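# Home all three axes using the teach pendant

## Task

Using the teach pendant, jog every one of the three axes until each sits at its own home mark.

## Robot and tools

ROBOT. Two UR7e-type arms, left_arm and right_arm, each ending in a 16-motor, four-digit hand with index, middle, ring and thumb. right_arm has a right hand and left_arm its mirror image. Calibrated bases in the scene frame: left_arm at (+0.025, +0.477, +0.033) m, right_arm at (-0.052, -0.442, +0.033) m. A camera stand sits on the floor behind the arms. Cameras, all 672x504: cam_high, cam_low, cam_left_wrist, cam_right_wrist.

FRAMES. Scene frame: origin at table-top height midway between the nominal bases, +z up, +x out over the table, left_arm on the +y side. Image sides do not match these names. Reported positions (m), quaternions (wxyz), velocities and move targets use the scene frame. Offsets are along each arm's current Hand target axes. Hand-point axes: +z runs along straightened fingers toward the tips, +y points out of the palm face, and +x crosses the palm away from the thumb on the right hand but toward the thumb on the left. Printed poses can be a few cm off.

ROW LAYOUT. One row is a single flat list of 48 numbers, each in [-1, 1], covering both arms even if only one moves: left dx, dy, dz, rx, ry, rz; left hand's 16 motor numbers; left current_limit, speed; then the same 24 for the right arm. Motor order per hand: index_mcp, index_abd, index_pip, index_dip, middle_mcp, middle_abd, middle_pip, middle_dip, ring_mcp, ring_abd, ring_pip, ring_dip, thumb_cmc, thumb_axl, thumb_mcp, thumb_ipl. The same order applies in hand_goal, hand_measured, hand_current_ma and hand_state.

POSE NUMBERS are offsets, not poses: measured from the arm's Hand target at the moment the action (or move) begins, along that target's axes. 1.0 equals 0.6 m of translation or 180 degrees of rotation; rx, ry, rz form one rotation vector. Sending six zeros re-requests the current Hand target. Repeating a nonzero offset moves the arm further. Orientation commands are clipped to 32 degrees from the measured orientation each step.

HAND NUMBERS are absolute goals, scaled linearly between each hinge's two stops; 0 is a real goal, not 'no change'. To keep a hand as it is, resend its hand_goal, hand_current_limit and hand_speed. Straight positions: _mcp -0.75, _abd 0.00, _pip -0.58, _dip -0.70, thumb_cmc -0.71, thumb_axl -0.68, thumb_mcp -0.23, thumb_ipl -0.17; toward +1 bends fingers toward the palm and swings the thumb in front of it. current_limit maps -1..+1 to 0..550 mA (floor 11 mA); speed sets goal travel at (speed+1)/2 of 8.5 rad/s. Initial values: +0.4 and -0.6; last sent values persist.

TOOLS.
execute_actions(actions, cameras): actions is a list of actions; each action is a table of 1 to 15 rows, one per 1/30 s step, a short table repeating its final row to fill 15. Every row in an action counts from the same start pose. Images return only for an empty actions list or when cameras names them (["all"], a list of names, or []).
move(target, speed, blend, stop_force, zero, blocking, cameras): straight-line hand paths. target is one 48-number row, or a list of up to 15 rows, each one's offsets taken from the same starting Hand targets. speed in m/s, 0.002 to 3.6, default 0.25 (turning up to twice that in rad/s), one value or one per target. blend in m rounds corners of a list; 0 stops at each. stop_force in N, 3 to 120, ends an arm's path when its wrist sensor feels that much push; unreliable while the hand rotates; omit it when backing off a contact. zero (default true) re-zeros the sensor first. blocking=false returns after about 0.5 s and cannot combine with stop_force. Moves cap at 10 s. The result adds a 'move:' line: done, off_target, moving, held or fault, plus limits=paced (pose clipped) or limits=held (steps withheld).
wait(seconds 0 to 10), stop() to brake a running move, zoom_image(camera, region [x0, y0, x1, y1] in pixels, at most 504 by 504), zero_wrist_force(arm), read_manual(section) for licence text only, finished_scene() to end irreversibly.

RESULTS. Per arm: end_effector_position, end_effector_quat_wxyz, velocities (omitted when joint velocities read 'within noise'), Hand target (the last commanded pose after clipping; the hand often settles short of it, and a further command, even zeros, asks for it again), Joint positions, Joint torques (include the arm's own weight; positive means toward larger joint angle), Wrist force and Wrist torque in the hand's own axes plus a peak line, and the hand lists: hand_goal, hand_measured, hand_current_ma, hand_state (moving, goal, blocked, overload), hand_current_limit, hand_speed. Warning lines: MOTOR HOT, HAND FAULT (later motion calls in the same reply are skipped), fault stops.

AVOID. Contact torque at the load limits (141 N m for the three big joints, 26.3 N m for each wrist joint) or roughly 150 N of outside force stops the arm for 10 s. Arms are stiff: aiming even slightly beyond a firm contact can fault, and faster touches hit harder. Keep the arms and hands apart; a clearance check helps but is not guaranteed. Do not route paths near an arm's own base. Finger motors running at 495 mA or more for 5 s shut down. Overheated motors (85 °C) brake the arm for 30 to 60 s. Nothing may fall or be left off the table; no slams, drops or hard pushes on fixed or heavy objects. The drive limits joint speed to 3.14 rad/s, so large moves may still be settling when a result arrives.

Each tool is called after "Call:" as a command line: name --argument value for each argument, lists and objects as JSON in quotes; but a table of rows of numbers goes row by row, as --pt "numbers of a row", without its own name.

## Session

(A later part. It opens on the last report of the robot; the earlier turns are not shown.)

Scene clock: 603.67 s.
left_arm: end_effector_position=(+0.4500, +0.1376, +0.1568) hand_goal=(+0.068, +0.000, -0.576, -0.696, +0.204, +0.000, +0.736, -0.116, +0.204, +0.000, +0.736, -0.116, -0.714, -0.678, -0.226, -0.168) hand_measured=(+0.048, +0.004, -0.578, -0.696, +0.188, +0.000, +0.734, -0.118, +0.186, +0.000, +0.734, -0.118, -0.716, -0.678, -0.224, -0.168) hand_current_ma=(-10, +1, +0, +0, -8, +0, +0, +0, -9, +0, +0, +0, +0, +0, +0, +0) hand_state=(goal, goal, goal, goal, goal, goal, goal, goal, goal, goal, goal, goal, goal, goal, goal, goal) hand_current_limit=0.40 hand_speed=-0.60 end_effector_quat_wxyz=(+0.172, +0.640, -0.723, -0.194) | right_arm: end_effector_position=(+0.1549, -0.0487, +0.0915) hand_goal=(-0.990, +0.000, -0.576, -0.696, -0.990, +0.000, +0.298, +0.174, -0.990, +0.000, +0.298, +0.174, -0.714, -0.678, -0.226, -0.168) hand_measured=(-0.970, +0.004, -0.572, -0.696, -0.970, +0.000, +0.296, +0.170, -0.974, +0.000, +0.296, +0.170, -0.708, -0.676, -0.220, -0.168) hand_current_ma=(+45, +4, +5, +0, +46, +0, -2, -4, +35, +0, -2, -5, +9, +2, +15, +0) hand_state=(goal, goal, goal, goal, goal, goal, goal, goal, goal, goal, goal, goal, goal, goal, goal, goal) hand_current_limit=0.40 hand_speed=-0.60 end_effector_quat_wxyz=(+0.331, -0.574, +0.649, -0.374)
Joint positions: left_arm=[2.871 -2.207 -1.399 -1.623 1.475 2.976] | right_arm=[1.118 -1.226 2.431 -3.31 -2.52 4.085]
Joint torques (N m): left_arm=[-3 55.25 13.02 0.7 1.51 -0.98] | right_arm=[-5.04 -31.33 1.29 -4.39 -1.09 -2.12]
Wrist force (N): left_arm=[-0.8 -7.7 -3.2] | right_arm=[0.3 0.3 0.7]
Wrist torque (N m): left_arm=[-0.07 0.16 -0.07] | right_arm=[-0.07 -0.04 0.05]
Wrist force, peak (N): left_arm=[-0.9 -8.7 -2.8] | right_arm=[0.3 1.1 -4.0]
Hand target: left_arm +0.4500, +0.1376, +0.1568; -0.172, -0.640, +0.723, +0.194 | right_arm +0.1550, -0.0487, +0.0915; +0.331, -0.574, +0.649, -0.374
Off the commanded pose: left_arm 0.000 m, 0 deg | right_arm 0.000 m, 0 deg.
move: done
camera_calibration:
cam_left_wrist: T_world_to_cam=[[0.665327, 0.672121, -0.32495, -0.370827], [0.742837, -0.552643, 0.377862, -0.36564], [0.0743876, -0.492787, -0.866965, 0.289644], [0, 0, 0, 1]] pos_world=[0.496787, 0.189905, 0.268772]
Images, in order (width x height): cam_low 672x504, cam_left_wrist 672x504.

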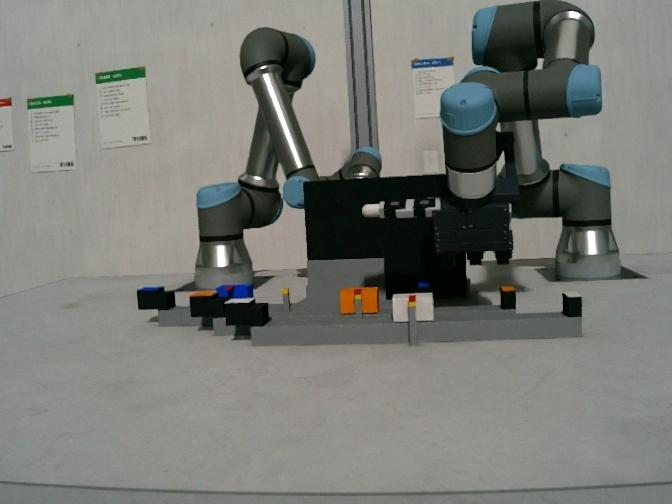

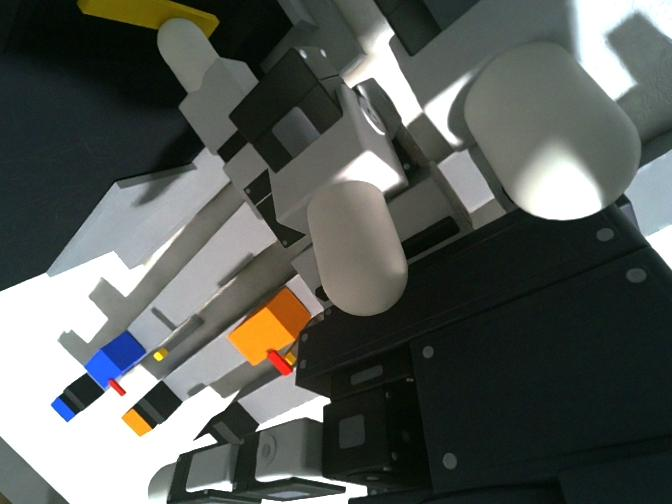

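Call:
move --pt "0 0 0 0 0 0 0.068 0 -0.576 -0.696 0.205 0 0.737 -0.116 0.205 0 0.737 -0.116 -0.714 -0.678 -0.226 -0.168 0.4 -0.6 0 -0.00262 0.00455 0 0 0 -0.99 0 -0.576 -0.696 -0.99 0 0.299 0.174 -0.99 0 0.299 0.174 -0.714 -0.678 -0.226 -0.168 0.4 -0.6" --pt "0 0 0 0 0 0 0.068 0 -0.576 -0.696 0.205 0 0.737 -0.116 0.205 0 0.737 -0.116 -0.714 -0.678 -0.226 -0.168 0.4 -0.6 0 0 0 0 0 0 -0.99 0 -0.576 -0.696 -0.99 0 0.299 0.174 -0.99 0 0.299 0.174 -0.714 -0.678 -0.226 -0.168 0.4 -0.6" --speed 0.02 --blend '[0.0003, 0]' --cameras '["cam_low", "cam_left_wrist"]'

Call:
zoom_image --camera "cam_low" --region '[340, 284, 376, 320]'

Call:
zoom_image --camera "cam_left_wrist" --region '[255, 335, 315, 385]'

Scene clock: 610.17 s.
left_arm: end_effector_position=(+0.4500, +0.1376, +0.1568) hand_goal=(+0.068, +0.000, -0.576, -0.696, +0.204, +0.000, +0.736, -0.116, +0.204, +0.000, +0.736, -0.116, -0.714, -0.678, -0.226, -0.168) hand_measured=(+0.048, +0.004, -0.578, -0.696, +0.188, +0.000, +0.734, -0.118, +0.186, +0.000, +0.734, -0.118, -0.716, -0.678, -0.224, -0.168) hand_current_ma=(-10, +1, +0, +0, -8, +0, +0, +0, -9, +0, +0, +0, +0, +0, +0, +0) hand_state=(goal, goal, goal, goal, goal, goal, goal, goal, goal, goal, goal, goal, goal, goal, goal, goal) hand_current_limit=0.40 hand_speed=-0.60 end_effector_quat_wxyz=(+0.172, +0.640, -0.723, -0.194) | right_arm: end_effector_position=(+0.1549, -0.0487, +0.0915) hand_goal=(-0.990, +0.000, -0.576, -0.696, -0.990, +0.000, +0.298, +0.174, -0.990, +0.000, +0.298, +0.174, -0.714, -0.678, -0.226, -0.168) hand_measured=(-0.970, +0.004, -0.572, -0.696, -0.970, +0.000, +0.296, +0.170, -0.974, +0.000, +0.296, +0.170, -0.708, -0.676, -0.220, -0.168) hand_current_ma=(+45, +4, +5, +0, +46, +0, -2, -4, +35, +0, -2, -5, +9, +2, +15, +0) hand_state=(goal, goal, goal, goal, goal, goal, goal, goal, goal, goal, goal, goal, goal, goal, goal, goal) hand_current_limit=0.40 hand_speed=-0.60 end_effector_quat_wxyz=(+0.331, -0.574, +0.649, -0.374)
Joint positions: left_arm=[2.871 -2.207 -1.399 -1.623 1.475 2.976] | right_arm=[1.118 -1.226 2.431 -3.31 -2.52 4.085]
Joint torques (N m): left_arm=[-4.18 54.13 12.98 0.55 1.28 -0.88] | right_arm=[-6.03 -29.78 0.82 -4.57 -0.62 -2.38]
Wrist force (N): left_arm=[-0.7 -8.0 -3.0] | right_arm=[0.0 0.2 0.5]
Wrist torque (N m): left_arm=[-0.09 0.16 -0.06] | right_arm=[-0.06 0.00 0.02]
Wrist force, peak (N): left_arm=[-0.6 -8.6 -2.5] | right_arm=[0.6 1.6 -5.2]
Hand target: left_arm +0.4500, +0.1376, +0.1568; -0.172, -0.640, +0.723, +0.194 | right_arm +0.1550, -0.0487, +0.0915; +0.331, -0.574, +0.649, -0.374
Off the commanded pose: left_arm 0.000 m, 0 deg | right_arm 0.000 m, 0 deg.
move: done
camera_calibration:
cam_left_wrist: T_world_to_cam=[[0.665327, 0.672121, -0.32495, -0.370827], [0.742837, -0.552643, 0.377862, -0.36564], [0.0743876, -0.492787, -0.866965, 0.289644], [0, 0, 0, 1]] pos_world=[0.496787, 0.189905, 0.268772]
Images, in order (width x height): cam_low 672x504, cam_left_wrist 672x504.

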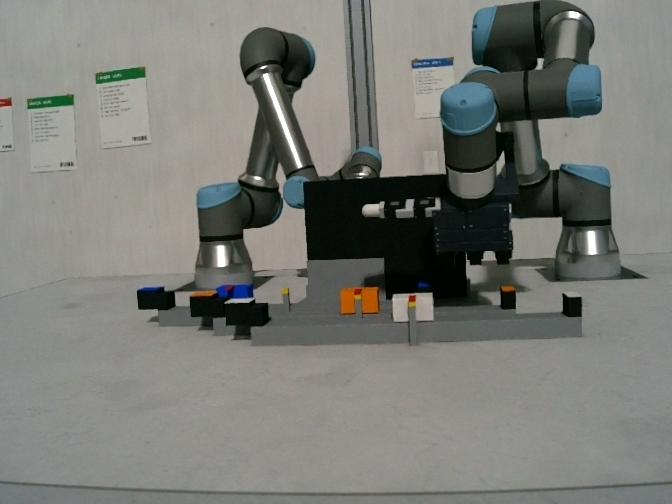

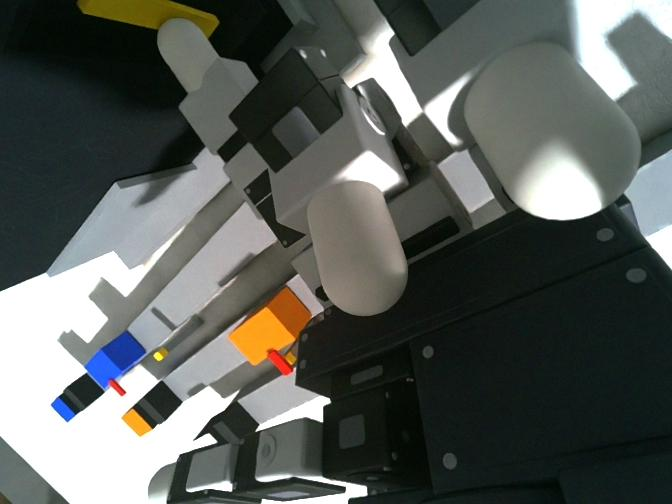

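Scaled by 14.000 from the camera's 672x504 image, which has a finer 960x720 frame.

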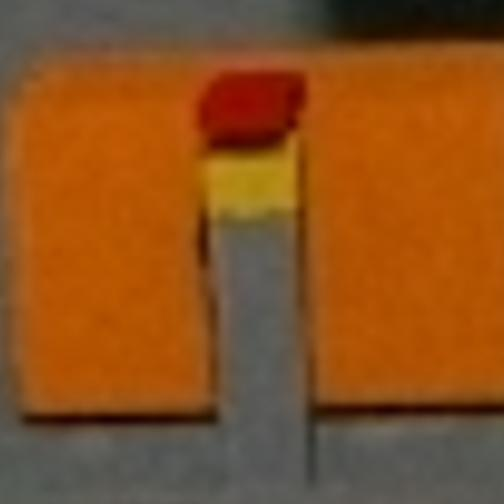

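Scaled by 8.400 from the camera's 672x504 image, which has a finer 960x720 frame.

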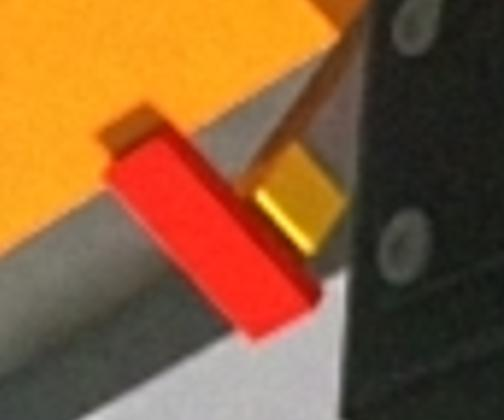

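Call:
move --pt "0 0 0 0 0 0 0.068 0 -0.576 -0.696 0.205 0 0.737 -0.116 0.205 0 0.737 -0.116 -0.714 -0.678 -0.226 -0.168 0.4 -0.6 0 0.01667 -0.02887 0 0 0 -0.99 0 -0.576 -0.696 -0.99 0 0.299 0.174 -0.99 0 0.299 0.174 -0.714 -0.678 -0.226 -0.168 0.4 -0.6" --pt "0 0 0 0 0 0 0.068 0 -0.576 -0.696 0.205 0 0.737 -0.116 0.205 0 0.737 -0.116 -0.714 -0.678 -0.226 -0.168 0.4 -0.6 -0.0653 0.0822 0.0058 0 0 0 -0.99 0 -0.576 -0.696 -0.99 0 0.299 0.174 -0.99 0 0.299 0.174 -0.714 -0.678 -0.226 -0.168 0.4 -0.6" --speed 0.08 --blend '[0.008, 0]' --cameras '["cam_right_wrist"]'

Call:
move --target '[0,0,0,0,0,0,0.068,0,-0.576,-0.696,0.205,0,0.737,-0.116,0.205,0,0.737,-0.116,-0.714,-0.678,-0.226,-0.168,0.4,-0.6,0,-0.0333,0.0577,0,0,0,-0.99,0,-0.576,-0.696,-0.99,0,0.299,0.174,-0.99,0,0.299,0.174,-0.714,-0.678,-0.226,-0.168,0.4,-0.6]' --speed 0.012 --stop_force 5.5 --cameras '["cam_right_wrist"]'

Call:
move --target '[0,0,0,0,0,0,0.068,0,-0.576,-0.696,0.205,0,0.737,-0.116,0.205,0,0.737,-0.116,-0.714,-0.678,-0.226,-0.168,0.4,-0.6,0,0.0225,-0.039,0,0,0,-0.99,0,-0.576,-0.696,-0.99,0,0.299,0.174,-0.99,0,0.299,0.174,-0.714,-0.678,-0.226,-0.168,0.4,-0.6]' --speed 0.06 --cameras '["cam_right_wrist", "cam_low"]'

Scene clock: 619.20 s.
left_arm: end_effector_position=(+0.4500, +0.1376, +0.1568) hand_goal=(+0.068, +0.000, -0.576, -0.696, +0.204, +0.000, +0.736, -0.116, +0.204, +0.000, +0.736, -0.116, -0.714, -0.678, -0.226, -0.168) hand_measured=(+0.048, +0.004, -0.578, -0.696, +0.188, +0.000, +0.734, -0.118, +0.186, +0.000, +0.734, -0.118, -0.716, -0.678, -0.224, -0.168) hand_current_ma=(-10, +1, +0, +0, -8, +0, +0, +0, -9, +0, +0, +0, +0, +0, +0, +0) hand_state=(goal, goal, goal, goal, goal, goal, goal, goal, goal, goal, goal, goal, goal, goal, goal, goal) hand_current_limit=0.40 hand_speed=-0.60 end_effector_quat_wxyz=(+0.172, +0.640, -0.723, -0.194) | right_arm: end_effector_position=(+0.1382, -0.0071, +0.0472) hand_goal=(-0.990, +0.000, -0.576, -0.696, -0.990, +0.000, +0.298, +0.174, -0.990, +0.000, +0.298, +0.174, -0.714, -0.678, -0.226, -0.168) hand_measured=(-0.970, +0.004, -0.572, -0.696, -0.970, +0.000, +0.296, +0.170, -0.974, +0.000, +0.296, +0.170, -0.708, -0.676, -0.220, -0.168) hand_current_ma=(+45, +4, +5, +0, +46, +0, -2, -4, +35, +0, -2, -5, +9, +2, +15, +0) hand_state=(goal, goal, goal, goal, goal, goal, goal, goal, goal, goal, goal, goal, goal, goal, goal, goal) hand_current_limit=0.40 hand_speed=-0.60 end_effector_quat_wxyz=(+0.331, -0.574, +0.649, -0.374)
Joint positions: left_arm=[2.871 -2.207 -1.399 -1.623 1.475 2.976] | right_arm=[1.201 -1.071 2.339 -3.264 -2.558 4.215]
Joint torques (N m): left_arm=[-3.88 54.09 13.33 0.43 1.36 -0.87] | right_arm=[-9.57 -31.13 0.55 -0.44 -0.41 -2.44]
Wrist force (N): left_arm=[-0.6 -7.9 -3.0] | right_arm=[-0.2 0.0 0.4]
Wrist torque (N m): left_arm=[-0.11 0.15 -0.05] | right_arm=[-0.07 0.06 0.05]
Wrist force, peak (N): left_arm=[-1.0 -8.5 -2.9] | right_arm=[-0.5 1.2 0.7]
Hand target: left_arm +0.4500, +0.1376, +0.1568; -0.172, -0.640, +0.723, +0.194 | right_arm +0.1382, -0.0071, +0.0471; +0.331, -0.574, +0.649, -0.374
Off the commanded pose: left_arm 0.000 m, 0 deg | right_arm 0.000 m, 0 deg.
move: done
camera_calibration:
cam_right_wrist: T_world_to_cam=[[-0.223517, 0.801222, -0.555053, 0.0983962], [-0.352098, 0.464635, 0.812491, -0.0389004], [0.908882, 0.377039, 0.178255, -0.00918258], [0, 0, 0, 1]] pos_world=[0.0166424, -0.0573005, 0.0878581]
Images, in order (width x height): cam_right_wrist 672x504.

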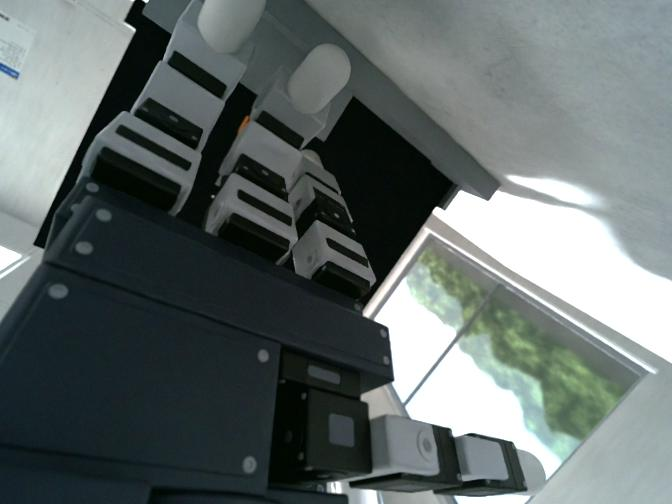

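Scene clock: 622.30 s.
left_arm: end_effector_position=(+0.4500, +0.1376, +0.1568) hand_goal=(+0.068, +0.000, -0.576, -0.696, +0.204, +0.000, +0.736, -0.116, +0.204, +0.000, +0.736, -0.116, -0.714, -0.678, -0.226, -0.168) hand_measured=(+0.048, +0.004, -0.578, -0.696, +0.188, +0.000, +0.734, -0.118, +0.186, +0.000, +0.734, -0.118, -0.716, -0.678, -0.224, -0.168) hand_current_ma=(-10, +1, +0, +0, -8, +0, +0, +0, -9, +0, +0, +0, +0, +0, +0, +0) hand_state=(goal, goal, goal, goal, goal, goal, goal, goal, goal, goal, goal, goal, goal, goal, goal, goal) hand_current_limit=0.40 hand_speed=-0.60 end_effector_quat_wxyz=(+0.172, +0.640, -0.723, -0.194) | right_arm: end_effector_position=(+0.1620, -0.0100, +0.0471) hand_goal=(-0.990, +0.000, -0.576, -0.696, -0.990, +0.000, +0.298, +0.174, -0.990, +0.000, +0.298, +0.174, -0.714, -0.678, -0.226, -0.168) hand_measured=(-0.970, +0.004, -0.572, -0.696, -0.970, +0.000, +0.296, +0.170, -0.974, +0.000, +0.296, +0.170, -0.708, -0.676, -0.220, -0.168) hand_current_ma=(+45, +4, +5, +0, +46, +0, -2, -4, +35, +0, -2, -5, +9, +2, +14, +0) hand_state=(goal, goal, goal, goal, goal, goal, goal, goal, goal, goal, goal, goal, goal, goal, goal, goal) hand_current_limit=0.40 hand_speed=-0.60 end_effector_quat_wxyz=(+0.331, -0.574, +0.649, -0.374)
Joint positions: left_arm=[2.871 -2.207 -1.399 -1.623 1.475 2.976] | right_arm=[1.145 -1.048 2.331 -3.354 -2.533 4.126]
Joint torques (N m): left_arm=[-4.5 54.52 13.48 0.46 1.33 -0.85] | right_arm=[4.2 -42.56 1.33 -3.39 -3.2 -0.02]
Wrist force (N): left_arm=[-0.4 -7.6 -3.6] | right_arm=[0.1 1.3 -5.6]
Wrist torque (N m): left_arm=[-0.14 0.16 -0.05] | right_arm=[0.46 -0.05 -0.02]
Wrist force, peak (N): left_arm=[-1.2 -8.5 -2.4] | right_arm=[0.1 4.2 -12.5]
Hand target: left_arm +0.4500, +0.1376, +0.1568; -0.172, -0.640, +0.723, +0.194 | right_arm +0.1620, -0.0100, +0.0471; +0.331, -0.574, +0.649, -0.374 (not the last commanded pose)
Off the commanded pose: left_arm 0.000 m, 0 deg | right_arm 0.016 m, 0 deg.
move: contact (right_arm)
camera_calibration:
cam_right_wrist: T_world_to_cam=[[-0.223616, 0.801124, -0.555154, 0.106013], [-0.351866, 0.464814, 0.812489, -0.0290549], [0.908948, 0.377025, 0.177948, -0.029771], [0, 0, 0, 1]] pos_world=[0.040543, -0.0602, 0.087758]
Images, in order (width x height): cam_right_wrist 672x504.

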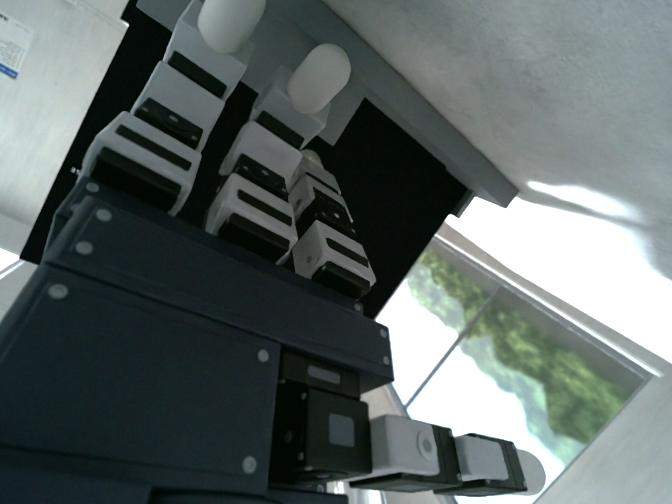

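Scene clock: 623.17 s.
left_arm: end_effector_position=(+0.4500, +0.1376, +0.1568) hand_goal=(+0.068, +0.000, -0.576, -0.696, +0.204, +0.000, +0.736, -0.116, +0.204, +0.000, +0.736, -0.116, -0.714, -0.678, -0.226, -0.168) hand_measured=(+0.048, +0.004, -0.578, -0.696, +0.188, +0.000, +0.734, -0.118, +0.186, +0.000, +0.734, -0.118, -0.716, -0.678, -0.224, -0.168) hand_current_ma=(-10, +1, +0, +0, -8, +0, +0, +0, -9, +0, +0, +0, +0, +0, +0, +0) hand_state=(goal, goal, goal, goal, goal, goal, goal, goal, goal, goal, goal, goal, goal, goal, goal, goal) hand_current_limit=0.40 hand_speed=-0.60 end_effector_quat_wxyz=(+0.172, +0.640, -0.723, -0.194) | right_arm: end_effector_position=(+0.1352, -0.0068, +0.0472) hand_goal=(-0.990, +0.000, -0.576, -0.696, -0.990, +0.000, +0.298, +0.174, -0.990, +0.000, +0.298, +0.174, -0.714, -0.678, -0.226, -0.168) hand_measured=(-0.970, +0.004, -0.572, -0.696, -0.970, +0.000, +0.296, +0.170, -0.974, +0.000, +0.296, +0.170, -0.708, -0.676, -0.220, -0.168) hand_current_ma=(+45, +4, +5, +0, +46, +0, -2, -4, +35, +0, -2, -5, +9, +2, +14, +0) hand_state=(goal, goal, goal, goal, goal, goal, goal, goal, goal, goal, goal, goal, goal, goal, goal, goal) hand_current_limit=0.40 hand_speed=-0.60 end_effector_quat_wxyz=(+0.331, -0.574, +0.649, -0.374)
Joint positions: left_arm=[2.871 -2.207 -1.399 -1.623 1.475 2.976] | right_arm=[1.208 -1.074 2.339 -3.252 -2.561 4.226]
Joint torques (N m): left_arm=[-5.06 54.6 13.25 0.51 1.47 -1.03] | right_arm=[-4.32 -24.72 -19.24 -4.42 -0.16 -1.75]
Wrist force (N): left_arm=[-0.9 -8.2 -2.4] | right_arm=[-0.2 0.2 0.2]
Wrist torque (N m): left_arm=[-0.12 0.17 -0.06] | right_arm=[-0.04 0.05 0.09]
Wrist force, peak (N): left_arm=[-1.0 -8.4 -2.6] | right_arm=[-0.4 2.9 -4.4]
Hand target: left_arm +0.4500, +0.1376, +0.1568; -0.172, -0.640, +0.723, +0.194 | right_arm +0.1352, -0.0068, +0.0471; +0.331, -0.574, +0.649, -0.374
Off the commanded pose: left_arm 0.000 m, 0 deg | right_arm 0.000 m, 0 deg.
move: done
camera_calibration:
cam_right_wrist: T_world_to_cam=[[-0.223682, 0.801049, -0.555235, 0.0975155], [-0.351957, 0.464845, 0.812431, -0.0400457], [0.908896, 0.377145, 0.177958, -0.00662883], [0, 0, 0, 1]] pos_world=[0.013743, -0.0569997, 0.0878581]
Images, in order (width x height): cam_low 672x504, cam_right_wrist 672x504.

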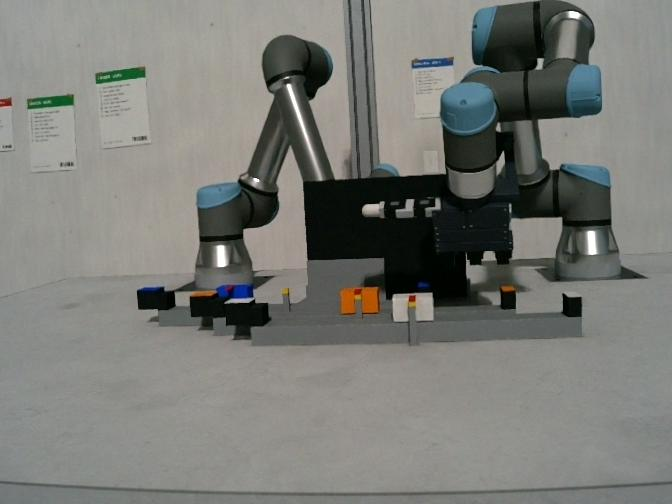

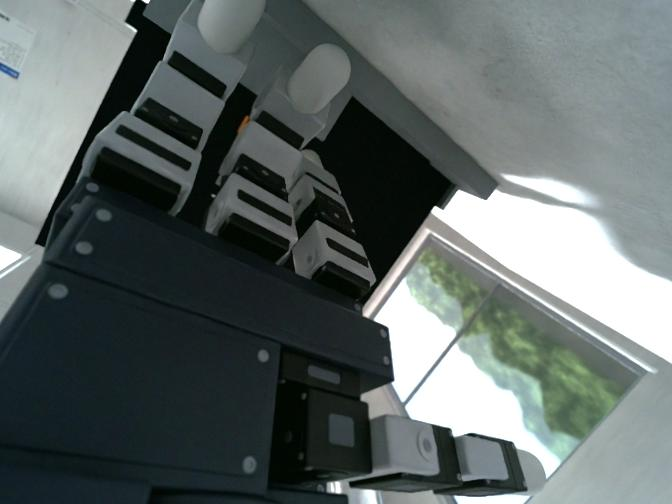

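Call:
move --pt "0 0 0 0 0 0 0.068 0 -0.576 -0.696 0.205 0 0.737 -0.116 0.205 0 0.737 -0.116 -0.714 -0.678 -0.226 -0.168 0.4 -0.6 0.0653 -0.0642 -0.0372 0 0 0 -0.99 0 -0.576 -0.696 -0.99 0 0.299 0.174 -0.99 0 0.299 0.174 -0.714 -0.678 -0.226 -0.168 0.4 -0.6" --pt "0 0 0 0 0 0 0.068 0 -0.576 -0.696 0.205 0 0.737 -0.116 0.205 0 0.737 -0.116 -0.714 -0.678 -0.226 -0.168 0.4 -0.6 0.0653 -0.0848 -0.0013 0 0 0 -0.99 0 -0.576 -0.696 -0.99 0 0.299 0.174 -0.99 0 0.299 0.174 -0.714 -0.678 -0.226 -0.168 0.4 -0.6" --speed '[0.08, 0.03]' --cameras '["cam_low"]'

Call:
zoom_image --camera "cam_low" --region '[210, 270, 310, 330]'

Call:
move --target '[0,0,0,0,0,0,0.068,0,-0.576,-0.696,0.205,0,0.737,-0.116,0.205,0,0.737,-0.116,-0.714,-0.678,-0.226,-0.168,0.4,-0.6,0,-0.00242,0.00419,0,0,0,-0.99,0,-0.576,-0.696,-0.99,0,0.299,0.174,-0.99,0,0.299,0.174,-0.714,-0.678,-0.226,-0.168,0.4,-0.6]' --speed 0.02 --cameras '[]'

Call:
wait --seconds 2 --cameras '[]'

Call:
move --target '[0,0,0,0,0,0,0.068,0,-0.576,-0.696,0.205,0,0.737,-0.116,0.205,0,0.737,-0.116,-0.714,-0.678,-0.226,-0.168,0.4,-0.6,0,0.00242,-0.00419,0,0,0,-0.99,0,-0.576,-0.696,-0.99,0,0.299,0.174,-0.99,0,0.299,0.174,-0.714,-0.678,-0.226,-0.168,0.4,-0.6]' --speed 0.05 --cameras '["cam_low", "cam_left_wrist"]'

Call:
zoom_image --camera "cam_low" --region '[210, 270, 310, 330]'

Call:
zoom_image --camera "cam_low" --region '[340, 284, 376, 320]'

Scene clock: 633.13 s.
left_arm: end_effector_position=(+0.4500, +0.1376, +0.1568) hand_goal=(+0.068, +0.000, -0.576, -0.696, +0.204, +0.000, +0.736, -0.116, +0.204, +0.000, +0.736, -0.116, -0.714, -0.678, -0.226, -0.168) hand_measured=(+0.048, +0.004, -0.578, -0.696, +0.188, +0.000, +0.734, -0.118, +0.186, +0.000, +0.734, -0.118, -0.716, -0.678, -0.224, -0.168) hand_current_ma=(-10, +1, +0, +0, -8, +0, +0, +0, -9, +0, +0, +0, +0, +0, +0, +0) hand_state=(goal, goal, goal, goal, goal, goal, goal, goal, goal, goal, goal, goal, goal, goal, goal, goal) hand_current_limit=0.40 hand_speed=-0.60 end_effector_quat_wxyz=(+0.172, +0.640, -0.723, -0.194) | right_arm: end_effector_position=(+0.1552, -0.0487, +0.0915) hand_goal=(-0.990, +0.000, -0.576, -0.696, -0.990, +0.000, +0.298, +0.174, -0.990, +0.000, +0.298, +0.174, -0.714, -0.678, -0.226, -0.168) hand_measured=(-0.970, +0.004, -0.572, -0.696, -0.970, +0.000, +0.296, +0.170, -0.974, +0.000, +0.296, +0.170, -0.708, -0.676, -0.220, -0.168) hand_current_ma=(+45, +4, +5, +0, +46, +0, -2, -4, +35, +0, -2, -5, +9, +2, +14, +0) hand_state=(goal, goal, goal, goal, goal, goal, goal, goal, goal, goal, goal, goal, goal, goal, goal, goal) hand_current_limit=0.40 hand_speed=-0.60 end_effector_quat_wxyz=(+0.331, -0.574, +0.649, -0.374)
Joint positions: left_arm=[2.871 -2.207 -1.399 -1.623 1.475 2.976] | right_arm=[1.117 -1.226 2.431 -3.311 -2.519 4.084]
Joint torques (N m): left_arm=[-5.89 54.23 13.01 0.3 1.45 -0.78] | right_arm=[7.54 -36.24 -10.09 -0.74 -2.48 2.34]
Wrist force (N): left_arm=[-0.6 -7.5 -3.9] | right_arm=[0.2 0.0 0.5]
Wrist torque (N m): left_arm=[-0.11 0.19 -0.08] | right_arm=[-0.09 -0.02 0.04]
Wrist force, peak (N): left_arm=[-0.6 -8.1 -3.9] | right_arm=[0.7 -1.0 0.2]
Hand target: left_arm +0.4500, +0.1376, +0.1568; -0.172, -0.640, +0.723, +0.194 | right_arm +0.1551, -0.0487, +0.0915; +0.331, -0.574, +0.649, -0.374
Off the commanded pose: left_arm 0.000 m, 0 deg | right_arm 0.000 m, 0 deg.
move: done
Images, in order (width x height): cam_low 672x504.

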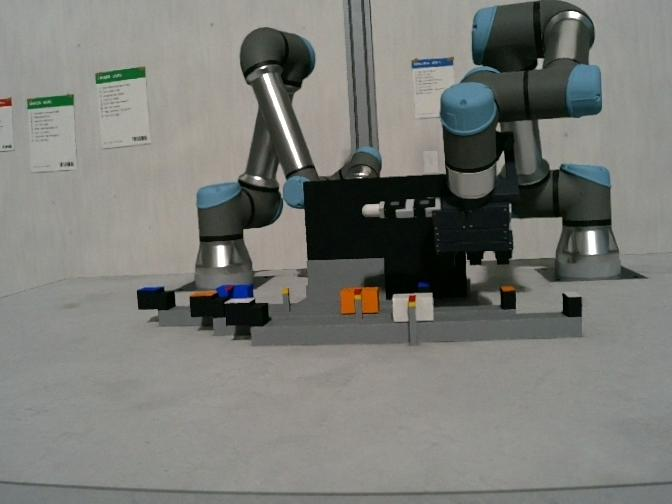

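Scaled by 5.040 from the camera's 672x504 image, which has a finer 960x720 frame.

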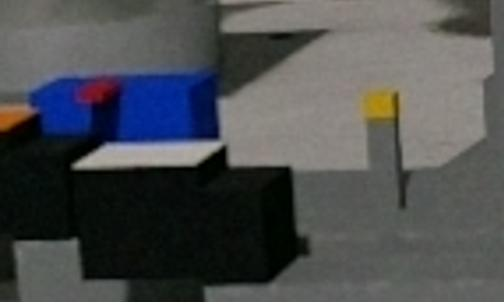

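Scene clock: 633.83 s.
left_arm: end_effector_position=(+0.4500, +0.1376, +0.1568) hand_goal=(+0.068, +0.000, -0.576, -0.696, +0.204, +0.000, +0.736, -0.116, +0.204, +0.000, +0.736, -0.116, -0.714, -0.678, -0.226, -0.168) hand_measured=(+0.048, +0.004, -0.578, -0.696, +0.188, +0.000, +0.734, -0.118, +0.186, +0.000, +0.734, -0.118, -0.716, -0.678, -0.224, -0.168) hand_current_ma=(-10, +1, +0, +0, -8, +0, +0, +0, -9, +0, +0, +0, +0, +0, +0, +0) hand_state=(goal, goal, goal, goal, goal, goal, goal, goal, goal, goal, goal, goal, goal, goal, goal, goal) hand_current_limit=0.40 hand_speed=-0.60 end_effector_quat_wxyz=(+0.172, +0.640, -0.723, -0.194) | right_arm: end_effector_position=(+0.1581, -0.0490, +0.0915) hand_goal=(-0.990, +0.000, -0.576, -0.696, -0.990, +0.000, +0.298, +0.174, -0.990, +0.000, +0.298, +0.174, -0.714, -0.678, -0.226, -0.168) hand_measured=(-0.970, +0.004, -0.572, -0.696, -0.970, +0.000, +0.296, +0.170, -0.974, +0.000, +0.296, +0.170, -0.708, -0.676, -0.220, -0.168) hand_current_ma=(+45, +4, +5, +0, +46, +0, -2, -4, +35, +0, -2, -5, +9, +2, +14, +0) hand_state=(goal, goal, goal, goal, goal, goal, goal, goal, goal, goal, goal, goal, goal, goal, goal, goal) hand_current_limit=0.40 hand_speed=-0.60 end_effector_quat_wxyz=(+0.331, -0.574, +0.649, -0.374)
Joint positions: left_arm=[2.871 -2.207 -1.399 -1.623 1.475 2.976] | right_arm=[1.11 -1.223 2.43 -3.322 -2.516 4.073]
Joint torques (N m): left_arm=[-5.77 53.82 13.39 0.03 1.44 -0.87] | right_arm=[-3.31 -22.43 -19.47 -2.87 -1.52 -0.58]
Wrist force (N): left_arm=[-0.9 -7.9 -2.5] | right_arm=[0.0 4.0 -8.7]
Wrist torque (N m): left_arm=[-0.09 0.17 -0.07] | right_arm=[0.78 -0.14 0.09]
Wrist force, peak (N): left_arm=[-0.9 -8.5 -2.8] | right_arm=[0.0 4.0 -8.7]
Hand target: left_arm +0.4500, +0.1376, +0.1568; -0.172, -0.640, +0.723, +0.194 | right_arm +0.1580, -0.0491, +0.0915; +0.331, -0.574, +0.649, -0.374
Off the commanded pose: left_arm 0.000 m, 0 deg | right_arm 0.000 m, 0 deg.
move: done
No camera images: "cameras" was empty.

Scene clock: 635.83 s.
left_arm: end_effector_position=(+0.4500, +0.1376, +0.1568) hand_goal=(+0.068, +0.000, -0.576, -0.696, +0.204, +0.000, +0.736, -0.116, +0.204, +0.000, +0.736, -0.116, -0.714, -0.678, -0.226, -0.168) hand_measured=(+0.048, +0.004, -0.578, -0.696, +0.188, +0.000, +0.734, -0.118, +0.186, +0.000, +0.734, -0.118, -0.716, -0.678, -0.224, -0.168) hand_current_ma=(-10, +1, +0, +0, -8, +0, +0, +0, -9, +0, +0, +0, +0, +0, +0, +0) hand_state=(goal, goal, goal, goal, goal, goal, goal, goal, goal, goal, goal, goal, goal, goal, goal, goal) hand_current_limit=0.40 hand_speed=-0.60 end_effector_quat_wxyz=(+0.172, +0.640, -0.723, -0.194) | right_arm: end_effector_position=(+0.1580, -0.0490, +0.0915) hand_goal=(-0.990, +0.000, -0.576, -0.696, -0.990, +0.000, +0.298, +0.174, -0.990, +0.000, +0.298, +0.174, -0.714, -0.678, -0.226, -0.168) hand_measured=(-0.970, +0.004, -0.572, -0.696, -0.970, +0.000, +0.296, +0.170, -0.974, +0.000, +0.296, +0.170, -0.708, -0.676, -0.220, -0.168) hand_current_ma=(+45, +4, +5, +0, +46, +0, -2, -4, +35, +0, -2, -5, +9, +2, +14, +0) hand_state=(goal, goal, goal, goal, goal, goal, goal, goal, goal, goal, goal, goal, goal, goal, goal, goal) hand_current_limit=0.40 hand_speed=-0.60 end_effector_quat_wxyz=(+0.331, -0.574, +0.649, -0.374)
Joint positions: left_arm=[2.871 -2.207 -1.399 -1.623 1.475 2.976] | right_arm=[1.11 -1.223 2.43 -3.322 -2.516 4.073]
Joint torques (N m): left_arm=[-6.46 54.53 14.31 0.14 1.25 -0.75] | right_arm=[0.47 -35.45 -9.82 -0.39 -3.31 2.66]
Wrist force (N): left_arm=[-0.8 -8.3 -2.5] | right_arm=[-0.1 4.0 -8.7]
Wrist torque (N m): left_arm=[-0.13 0.15 -0.05] | right_arm=[0.76 -0.15 0.06]
Wrist force, peak (N): left_arm=[-1.1 -8.5 -2.4] | right_arm=[0.5 2.6 -9.6]
Hand target: left_arm +0.4500, +0.1376, +0.1568; -0.172, -0.640, +0.723, +0.194 | right_arm +0.1580, -0.0491, +0.0915; +0.331, -0.574, +0.649, -0.374
Off the commanded pose: left_arm 0.000 m, 0 deg | right_arm 0.000 m, 0 deg.
wait: 2.00 s; at rest by 0.17 s
No camera images: "cameras" was empty.

Scene clock: 636.53 s.
left_arm: end_effector_position=(+0.4500, +0.1376, +0.1568) hand_goal=(+0.068, +0.000, -0.576, -0.696, +0.204, +0.000, +0.736, -0.116, +0.204, +0.000, +0.736, -0.116, -0.714, -0.678, -0.226, -0.168) hand_measured=(+0.048, +0.004, -0.578, -0.696, +0.188, +0.000, +0.734, -0.118, +0.186, +0.000, +0.734, -0.118, -0.716, -0.678, -0.224, -0.168) hand_current_ma=(-10, +1, +0, +0, -8, +0, +0, +0, -9, +0, +0, +0, +0, +0, +0, +0) hand_state=(goal, goal, goal, goal, goal, goal, goal, goal, goal, goal, goal, goal, goal, goal, goal, goal) hand_current_limit=0.40 hand_speed=-0.60 end_effector_quat_wxyz=(+0.172, +0.640, -0.723, -0.194) | right_arm: end_effector_position=(+0.1551, -0.0487, +0.0915) hand_goal=(-0.990, +0.000, -0.576, -0.696, -0.990, +0.000, +0.298, +0.174, -0.990, +0.000, +0.298, +0.174, -0.714, -0.678, -0.226, -0.168) hand_measured=(-0.970, +0.004, -0.572, -0.696, -0.970, +0.000, +0.296, +0.170, -0.974, +0.000, +0.296, +0.170, -0.708, -0.676, -0.220, -0.168) hand_current_ma=(+45, +4, +5, +0, +46, +0, -2, -4, +35, +0, -2, -5, +9, +2, +14, +0) hand_state=(goal, goal, goal, goal, goal, goal, goal, goal, goal, goal, goal, goal, goal, goal, goal, goal) hand_current_limit=0.40 hand_speed=-0.60 end_effector_quat_wxyz=(+0.331, -0.574, +0.649, -0.374)
Joint positions: left_arm=[2.871 -2.207 -1.399 -1.623 1.475 2.976] | right_arm=[1.117 -1.226 2.431 -3.311 -2.52 4.084]
Joint torques (N m): left_arm=[-6.39 54.39 13.54 0.24 1.38 -0.87] | right_arm=[-2.12 -32.61 -0.98 -2.98 -1.67 0.17]
Wrist force (N): left_arm=[-0.5 -7.2 -3.9] | right_arm=[0.1 0.3 0.6]
Wrist torque (N m): left_arm=[-0.07 0.16 -0.08] | right_arm=[-0.05 -0.01 0.04]
Wrist force, peak (N): left_arm=[-0.7 -8.2 -3.0] | right_arm=[0.5 2.5 -9.4]
Hand target: left_arm +0.4500, +0.1376, +0.1568; -0.172, -0.640, +0.723, +0.194 | right_arm +0.1551, -0.0487, +0.0915; +0.331, -0.574, +0.649, -0.374
Off the commanded pose: left_arm 0.000 m, 0 deg | right_arm 0.000 m, 0 deg.
move: done
camera_calibration:
cam_left_wrist: T_world_to_cam=[[0.665327, 0.672121, -0.32495, -0.370827], [0.742837, -0.552643, 0.377862, -0.36564], [0.0743876, -0.492787, -0.866965, 0.289644], [0, 0, 0, 1]] pos_world=[0.496787, 0.189905, 0.268772]
Images, in order (width x height): cam_low 672x504, cam_left_wrist 672x504.

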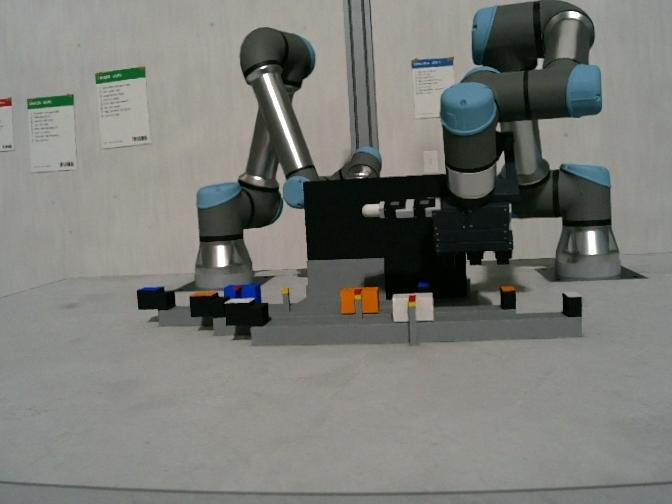

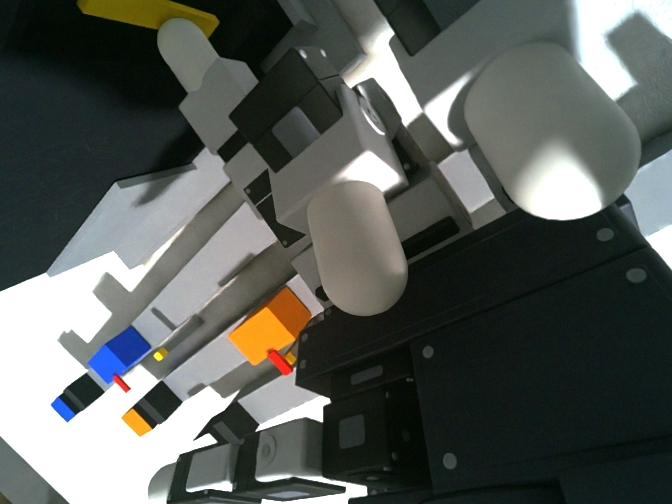

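Scaled by 5.040 from the camera's 672x504 image, which has a finer 960x720 frame.

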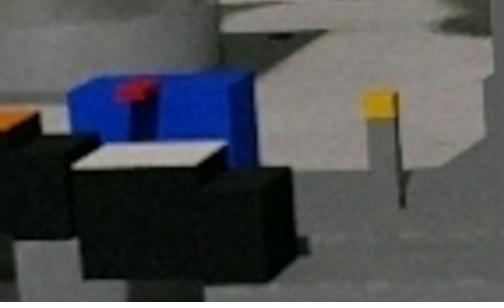

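Scaled by 14.000 from the camera's 672x504 image, which has a finer 960x720 frame.

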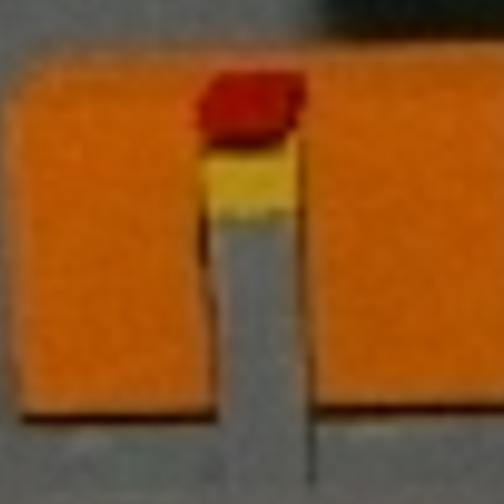

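Call:
move --target '[0,0,0,0,0,0,0.068,0,-0.576,-0.696,0.205,0,0.737,-0.116,0.205,0,0.737,-0.116,-0.714,-0.678,-0.226,-0.168,0.4,-0.6,0,-0.00242,0.00419,0,0,0,-0.99,0,-0.576,-0.696,-0.99,0,0.299,0.174,-0.99,0,0.299,0.174,-0.714,-0.678,-0.226,-0.168,0.4,-0.6]' --speed 0.02 --cameras '[]'

Call:
wait --seconds 10 --cameras '[]'

Call:
wait --seconds 3.4 --cameras '[]'

Call:
move --target '[0,0,0,0,0,0,0.068,0,-0.576,-0.696,0.205,0,0.737,-0.116,0.205,0,0.737,-0.116,-0.714,-0.678,-0.226,-0.168,0.4,-0.6,0,0.00242,-0.00419,0,0,0,-0.99,0,-0.576,-0.696,-0.99,0,0.299,0.174,-0.99,0,0.299,0.174,-0.714,-0.678,-0.226,-0.168,0.4,-0.6]' --speed 0.05 --cameras '["cam_low", "cam_left_wrist", "cam_high"]'

Call:
zoom_image --camera "cam_low" --region '[266, 280, 302, 316]'

Call:
zoom_image --camera "cam_left_wrist" --region '[120, 320, 190, 400]'

Call:
zoom_image --camera "cam_high" --region '[270, 180, 330, 240]'

Scene clock: 645.53 s.
left_arm: end_effector_position=(+0.4500, +0.1376, +0.1568) hand_goal=(+0.068, +0.000, -0.576, -0.696, +0.204, +0.000, +0.736, -0.116, +0.204, +0.000, +0.736, -0.116, -0.714, -0.678, -0.226, -0.168) hand_measured=(+0.048, +0.004, -0.578, -0.696, +0.188, +0.000, +0.734, -0.118, +0.186, +0.000, +0.734, -0.118, -0.716, -0.678, -0.224, -0.168) hand_current_ma=(-10, +1, +0, +0, -8, +0, +0, +0, -9, +0, +0, +0, +0, +0, +0, +0) hand_state=(goal, goal, goal, goal, goal, goal, goal, goal, goal, goal, goal, goal, goal, goal, goal, goal) hand_current_limit=0.40 hand_speed=-0.60 end_effector_quat_wxyz=(+0.172, +0.640, -0.723, -0.194) | right_arm: end_effector_position=(+0.1581, -0.0490, +0.0915) hand_goal=(-0.990, +0.000, -0.576, -0.696, -0.990, +0.000, +0.298, +0.174, -0.990, +0.000, +0.298, +0.174, -0.714, -0.678, -0.226, -0.168) hand_measured=(-0.970, +0.004, -0.572, -0.696, -0.970, +0.000, +0.296, +0.170, -0.974, +0.000, +0.296, +0.170, -0.708, -0.676, -0.220, -0.168) hand_current_ma=(+45, +4, +5, +0, +46, +0, -2, -4, +35, +0, -2, -5, +9, +2, +14, +0) hand_state=(goal, goal, goal, goal, goal, goal, goal, goal, goal, goal, goal, goal, goal, goal, goal, goal) hand_current_limit=0.40 hand_speed=-0.60 end_effector_quat_wxyz=(+0.331, -0.574, +0.649, -0.374)
Joint positions: left_arm=[2.871 -2.207 -1.399 -1.623 1.475 2.976] | right_arm=[1.11 -1.223 2.43 -3.322 -2.516 4.073]
Joint torques (N m): left_arm=[-7.32 53.22 13.02 0.11 1.5 -0.9] | right_arm=[-2.58 -22.34 -19.52 -2.8 -1.69 -0.49]
Wrist force (N): left_arm=[-0.8 -8.3 -2.6] | right_arm=[-0.2 4.3 -8.4]
Wrist torque (N m): left_arm=[-0.11 0.15 -0.05] | right_arm=[0.77 -0.11 0.08]
Wrist force, peak (N): left_arm=[-1.3 -8.4 -3.1] | right_arm=[-0.2 4.3 -8.4]
Hand target: left_arm +0.4500, +0.1376, +0.1568; -0.172, -0.640, +0.723, +0.194 | right_arm +0.1580, -0.0491, +0.0915; +0.331, -0.574, +0.649, -0.374
Off the commanded pose: left_arm 0.000 m, 0 deg | right_arm 0.000 m, 0 deg.
move: done
No camera images: "cameras" was empty.

Scene clock: 655.53 s.
left_arm: end_effector_position=(+0.4500, +0.1376, +0.1568) hand_goal=(+0.068, +0.000, -0.576, -0.696, +0.204, +0.000, +0.736, -0.116, +0.204, +0.000, +0.736, -0.116, -0.714, -0.678, -0.226, -0.168) hand_measured=(+0.048, +0.004, -0.578, -0.696, +0.188, +0.000, +0.734, -0.118, +0.186, +0.000, +0.734, -0.118, -0.716, -0.678, -0.224, -0.168) hand_current_ma=(-10, +1, +0, +0, -8, +0, +0, +0, -9, +0, +0, +0, +0, +0, +0, +0) hand_state=(goal, goal, goal, goal, goal, goal, goal, goal, goal, goal, goal, goal, goal, goal, goal, goal) hand_current_limit=0.40 hand_speed=-0.60 end_effector_quat_wxyz=(+0.172, +0.640, -0.723, -0.194) | right_arm: end_effector_position=(+0.1580, -0.0491, +0.0915) hand_goal=(-0.990, +0.000, -0.576, -0.696, -0.990, +0.000, +0.298, +0.174, -0.990, +0.000, +0.298, +0.174, -0.714, -0.678, -0.226, -0.168) hand_measured=(-0.970, +0.004, -0.572, -0.696, -0.970, +0.000, +0.296, +0.170, -0.974, +0.000, +0.296, +0.170, -0.708, -0.676, -0.220, -0.168) hand_current_ma=(+45, +4, +5, +0, +46, +0, -2, -4, +35, +0, -2, -5, +9, +2, +14, +0) hand_state=(goal, goal, goal, goal, goal, goal, goal, goal, goal, goal, goal, goal, goal, goal, goal, goal) hand_current_limit=0.40 hand_speed=-0.60 end_effector_quat_wxyz=(+0.331, -0.574, +0.649, -0.374)
Joint positions: left_arm=[2.871 -2.207 -1.399 -1.623 1.475 2.976] | right_arm=[1.11 -1.223 2.43 -3.322 -2.516 4.073]
Joint torques (N m): left_arm=[-8.15 54.55 13.11 -0.15 1.18 -0.96] | right_arm=[1.96 -35.17 -2.48 -0.66 -3.48 2.44]
Wrist force (N): left_arm=[-0.4 -7.8 -4.1] | right_arm=[0.7 2.4 -9.0]
Wrist torque (N m): left_arm=[-0.12 0.14 -0.04] | right_arm=[0.71 -0.18 0.08]
Wrist force, peak (N): left_arm=[-0.8 -8.6 -2.6] | right_arm=[0.5 2.5 -9.5]
Hand target: left_arm +0.4500, +0.1376, +0.1568; -0.172, -0.640, +0.723, +0.194 | right_arm +0.1580, -0.0491, +0.0915; +0.331, -0.574, +0.649, -0.374
Off the commanded pose: left_arm 0.000 m, 0 deg | right_arm 0.000 m, 0 deg.
wait: 10.00 s; at rest by 0.17 s
No camera images: "cameras" was empty.

Scene clock: 658.93 s.
left_arm: end_effector_position=(+0.4500, +0.1376, +0.1568) hand_goal=(+0.068, +0.000, -0.576, -0.696, +0.204, +0.000, +0.736, -0.116, +0.204, +0.000, +0.736, -0.116, -0.714, -0.678, -0.226, -0.168) hand_measured=(+0.048, +0.004, -0.578, -0.696, +0.188, +0.000, +0.734, -0.118, +0.186, +0.000, +0.734, -0.118, -0.716, -0.678, -0.224, -0.168) hand_current_ma=(-10, +1, +0, +0, -8, +0, +0, +0, -9, +0, +0, +0, +0, +0, +0, +0) hand_state=(goal, goal, goal, goal, goal, goal, goal, goal, goal, goal, goal, goal, goal, goal, goal, goal) hand_current_limit=0.40 hand_speed=-0.60 end_effector_quat_wxyz=(+0.172, +0.640, -0.723, -0.194) | right_arm: end_effector_position=(+0.1580, -0.0491, +0.0915) hand_goal=(-0.990, +0.000, -0.576, -0.696, -0.990, +0.000, +0.298, +0.174, -0.990, +0.000, +0.298, +0.174, -0.714, -0.678, -0.226, -0.168) hand_measured=(-0.970, +0.004, -0.572, -0.696, -0.970, +0.000, +0.296, +0.170, -0.974, +0.000, +0.296, +0.170, -0.708, -0.676, -0.220, -0.168) hand_current_ma=(+45, +4, +5, +0, +46, +0, -2, -4, +35, +0, -2, -5, +9, +2, +14, +0) hand_state=(goal, goal, goal, goal, goal, goal, goal, goal, goal, goal, goal, goal, goal, goal, goal, goal) hand_current_limit=0.40 hand_speed=-0.60 end_effector_quat_wxyz=(+0.331, -0.574, +0.649, -0.374)
Joint positions: left_arm=[2.871 -2.207 -1.399 -1.623 1.475 2.976] | right_arm=[1.11 -1.223 2.43 -3.322 -2.516 4.073]
Joint torques (N m): left_arm=[-8.27 54.83 12.83 -0.29 1.18 -0.74] | right_arm=[1.49 -35.98 -2.79 -0.79 -3.36 2.52]
Wrist force (N): left_arm=[-0.3 -7.4 -3.9] | right_arm=[0.6 2.3 -9.0]
Wrist torque (N m): left_arm=[-0.09 0.14 -0.05] | right_arm=[0.69 -0.17 0.08]
Wrist force, peak (N): left_arm=[-0.7 -8.4 -2.9] | right_arm=[0.5 2.6 -9.4]
Hand target: left_arm +0.4500, +0.1376, +0.1568; -0.172, -0.640, +0.723, +0.194 | right_arm +0.1580, -0.0491, +0.0915; +0.331, -0.574, +0.649, -0.374
Off the commanded pose: left_arm 0.000 m, 0 deg | right_arm 0.000 m, 0 deg.
wait: 3.40 s; at rest by 0.17 s
No camera images: "cameras" was empty.

Scene clock: 659.63 s.
left_arm: end_effector_position=(+0.4500, +0.1376, +0.1568) hand_goal=(+0.068, +0.000, -0.576, -0.696, +0.204, +0.000, +0.736, -0.116, +0.204, +0.000, +0.736, -0.116, -0.714, -0.678, -0.226, -0.168) hand_measured=(+0.048, +0.004, -0.578, -0.696, +0.188, +0.000, +0.734, -0.118, +0.186, +0.000, +0.734, -0.118, -0.716, -0.678, -0.224, -0.168) hand_current_ma=(-10, +1, +0, +0, -8, +0, +0, +0, -9, +0, +0, +0, +0, +0, +0, +0) hand_state=(goal, goal, goal, goal, goal, goal, goal, goal, goal, goal, goal, goal, goal, goal, goal, goal) hand_current_limit=0.40 hand_speed=-0.60 end_effector_quat_wxyz=(+0.172, +0.640, -0.723, -0.194) | right_arm: end_effector_position=(+0.1551, -0.0487, +0.0915) hand_goal=(-0.990, +0.000, -0.576, -0.696, -0.990, +0.000, +0.298, +0.174, -0.990, +0.000, +0.298, +0.174, -0.714, -0.678, -0.226, -0.168) hand_measured=(-0.970, +0.004, -0.572, -0.696, -0.970, +0.000, +0.296, +0.170, -0.974, +0.000, +0.296, +0.170, -0.708, -0.676, -0.220, -0.168) hand_current_ma=(+45, +4, +5, +0, +46, +0, -2, -4, +35, +0, -2, -5, +9, +2, +14, +0) hand_state=(goal, goal, goal, goal, goal, goal, goal, goal, goal, goal, goal, goal, goal, goal, goal, goal) hand_current_limit=0.40 hand_speed=-0.60 end_effector_quat_wxyz=(+0.331, -0.574, +0.649, -0.374)
Joint positions: left_arm=[2.871 -2.207 -1.399 -1.623 1.475 2.976] | right_arm=[1.117 -1.226 2.431 -3.311 -2.52 4.084]
Joint torques (N m): left_arm=[-8.8 54.39 13.78 -0.18 1.17 -0.94] | right_arm=[-3.22 -33.1 -0.61 -2.67 -1.82 0.09]
Wrist force (N): left_arm=[-0.7 -8.2 -2.3] | right_arm=[-0.3 0.2 0.4]
Wrist torque (N m): left_arm=[-0.14 0.14 -0.05] | right_arm=[-0.06 0.04 0.00]
Wrist force, peak (N): left_arm=[-0.7 -8.4 -2.5] | right_arm=[0.4 3.1 -9.2]
Hand target: left_arm +0.4500, +0.1376, +0.1568; -0.172, -0.640, +0.723, +0.194 | right_arm +0.1551, -0.0487, +0.0915; +0.331, -0.574, +0.649, -0.374
Off the commanded pose: left_arm 0.000 m, 0 deg | right_arm 0.000 m, 0 deg.
move: done
camera_calibration:
cam_left_wrist: T_world_to_cam=[[0.665327, 0.672121, -0.32495, -0.370827], [0.742837, -0.552643, 0.377862, -0.36564], [0.0743876, -0.492787, -0.866965, 0.289644], [0, 0, 0, 1]] pos_world=[0.496787, 0.189905, 0.268772]
Images, in order (width x height): cam_high 672x504, cam_low 672x504, cam_left_wrist 672x504.

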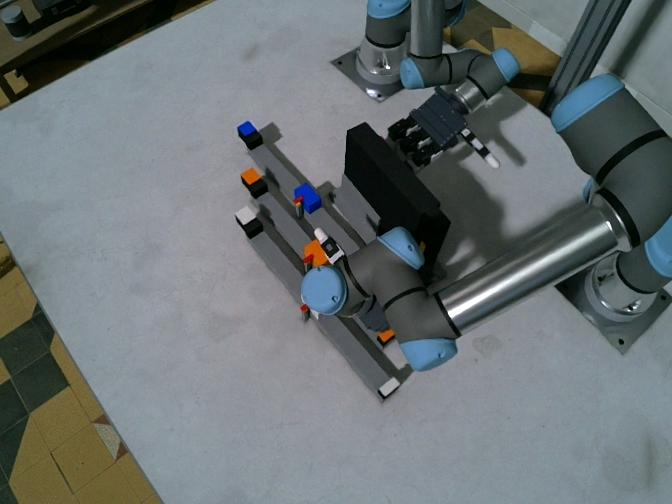

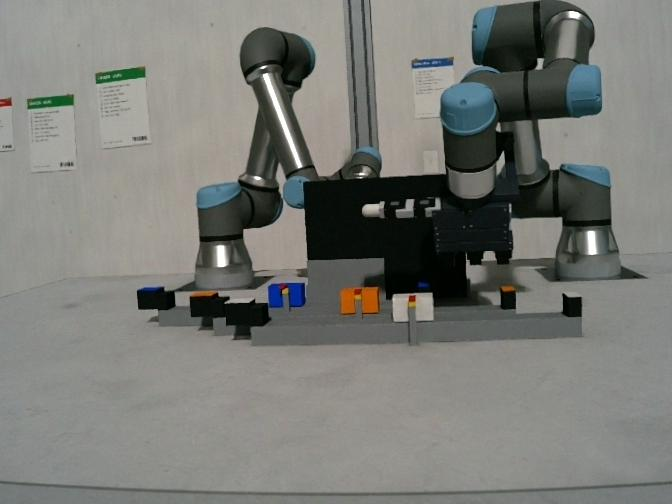

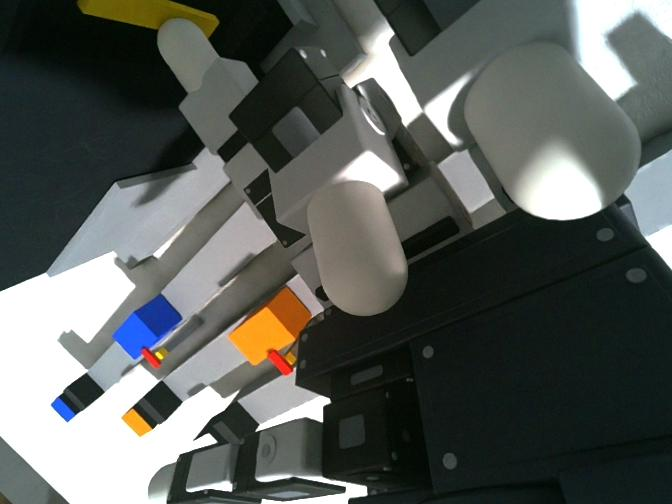

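Scaled by 14.000 from the camera's 672x504 image, which has a finer 960x720 frame.

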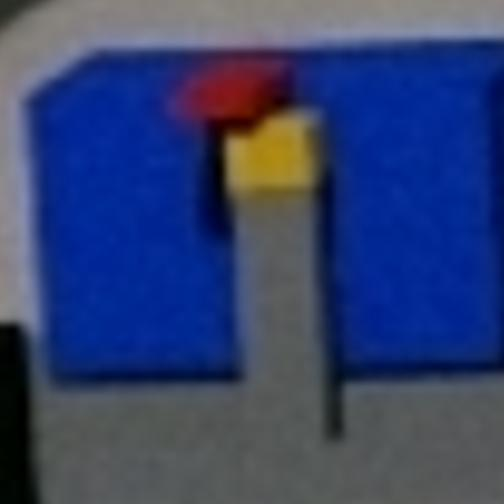

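Scaled by 6.300 from the camera's 672x504 image, which has a finer 960x720 frame.

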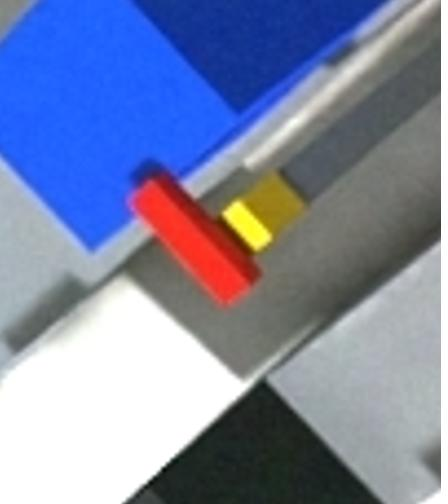

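Scaled by 8.400 from the camera's 672x504 image, which has a finer 960x720 frame.

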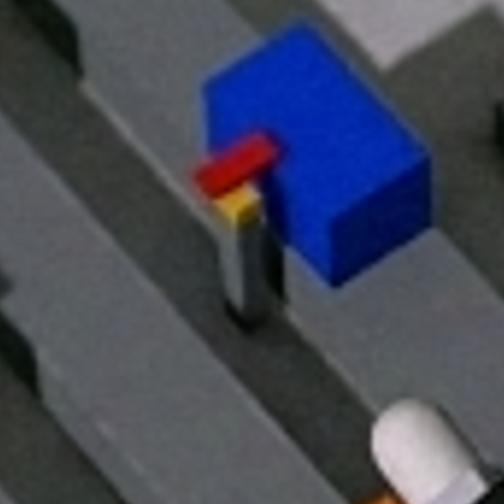

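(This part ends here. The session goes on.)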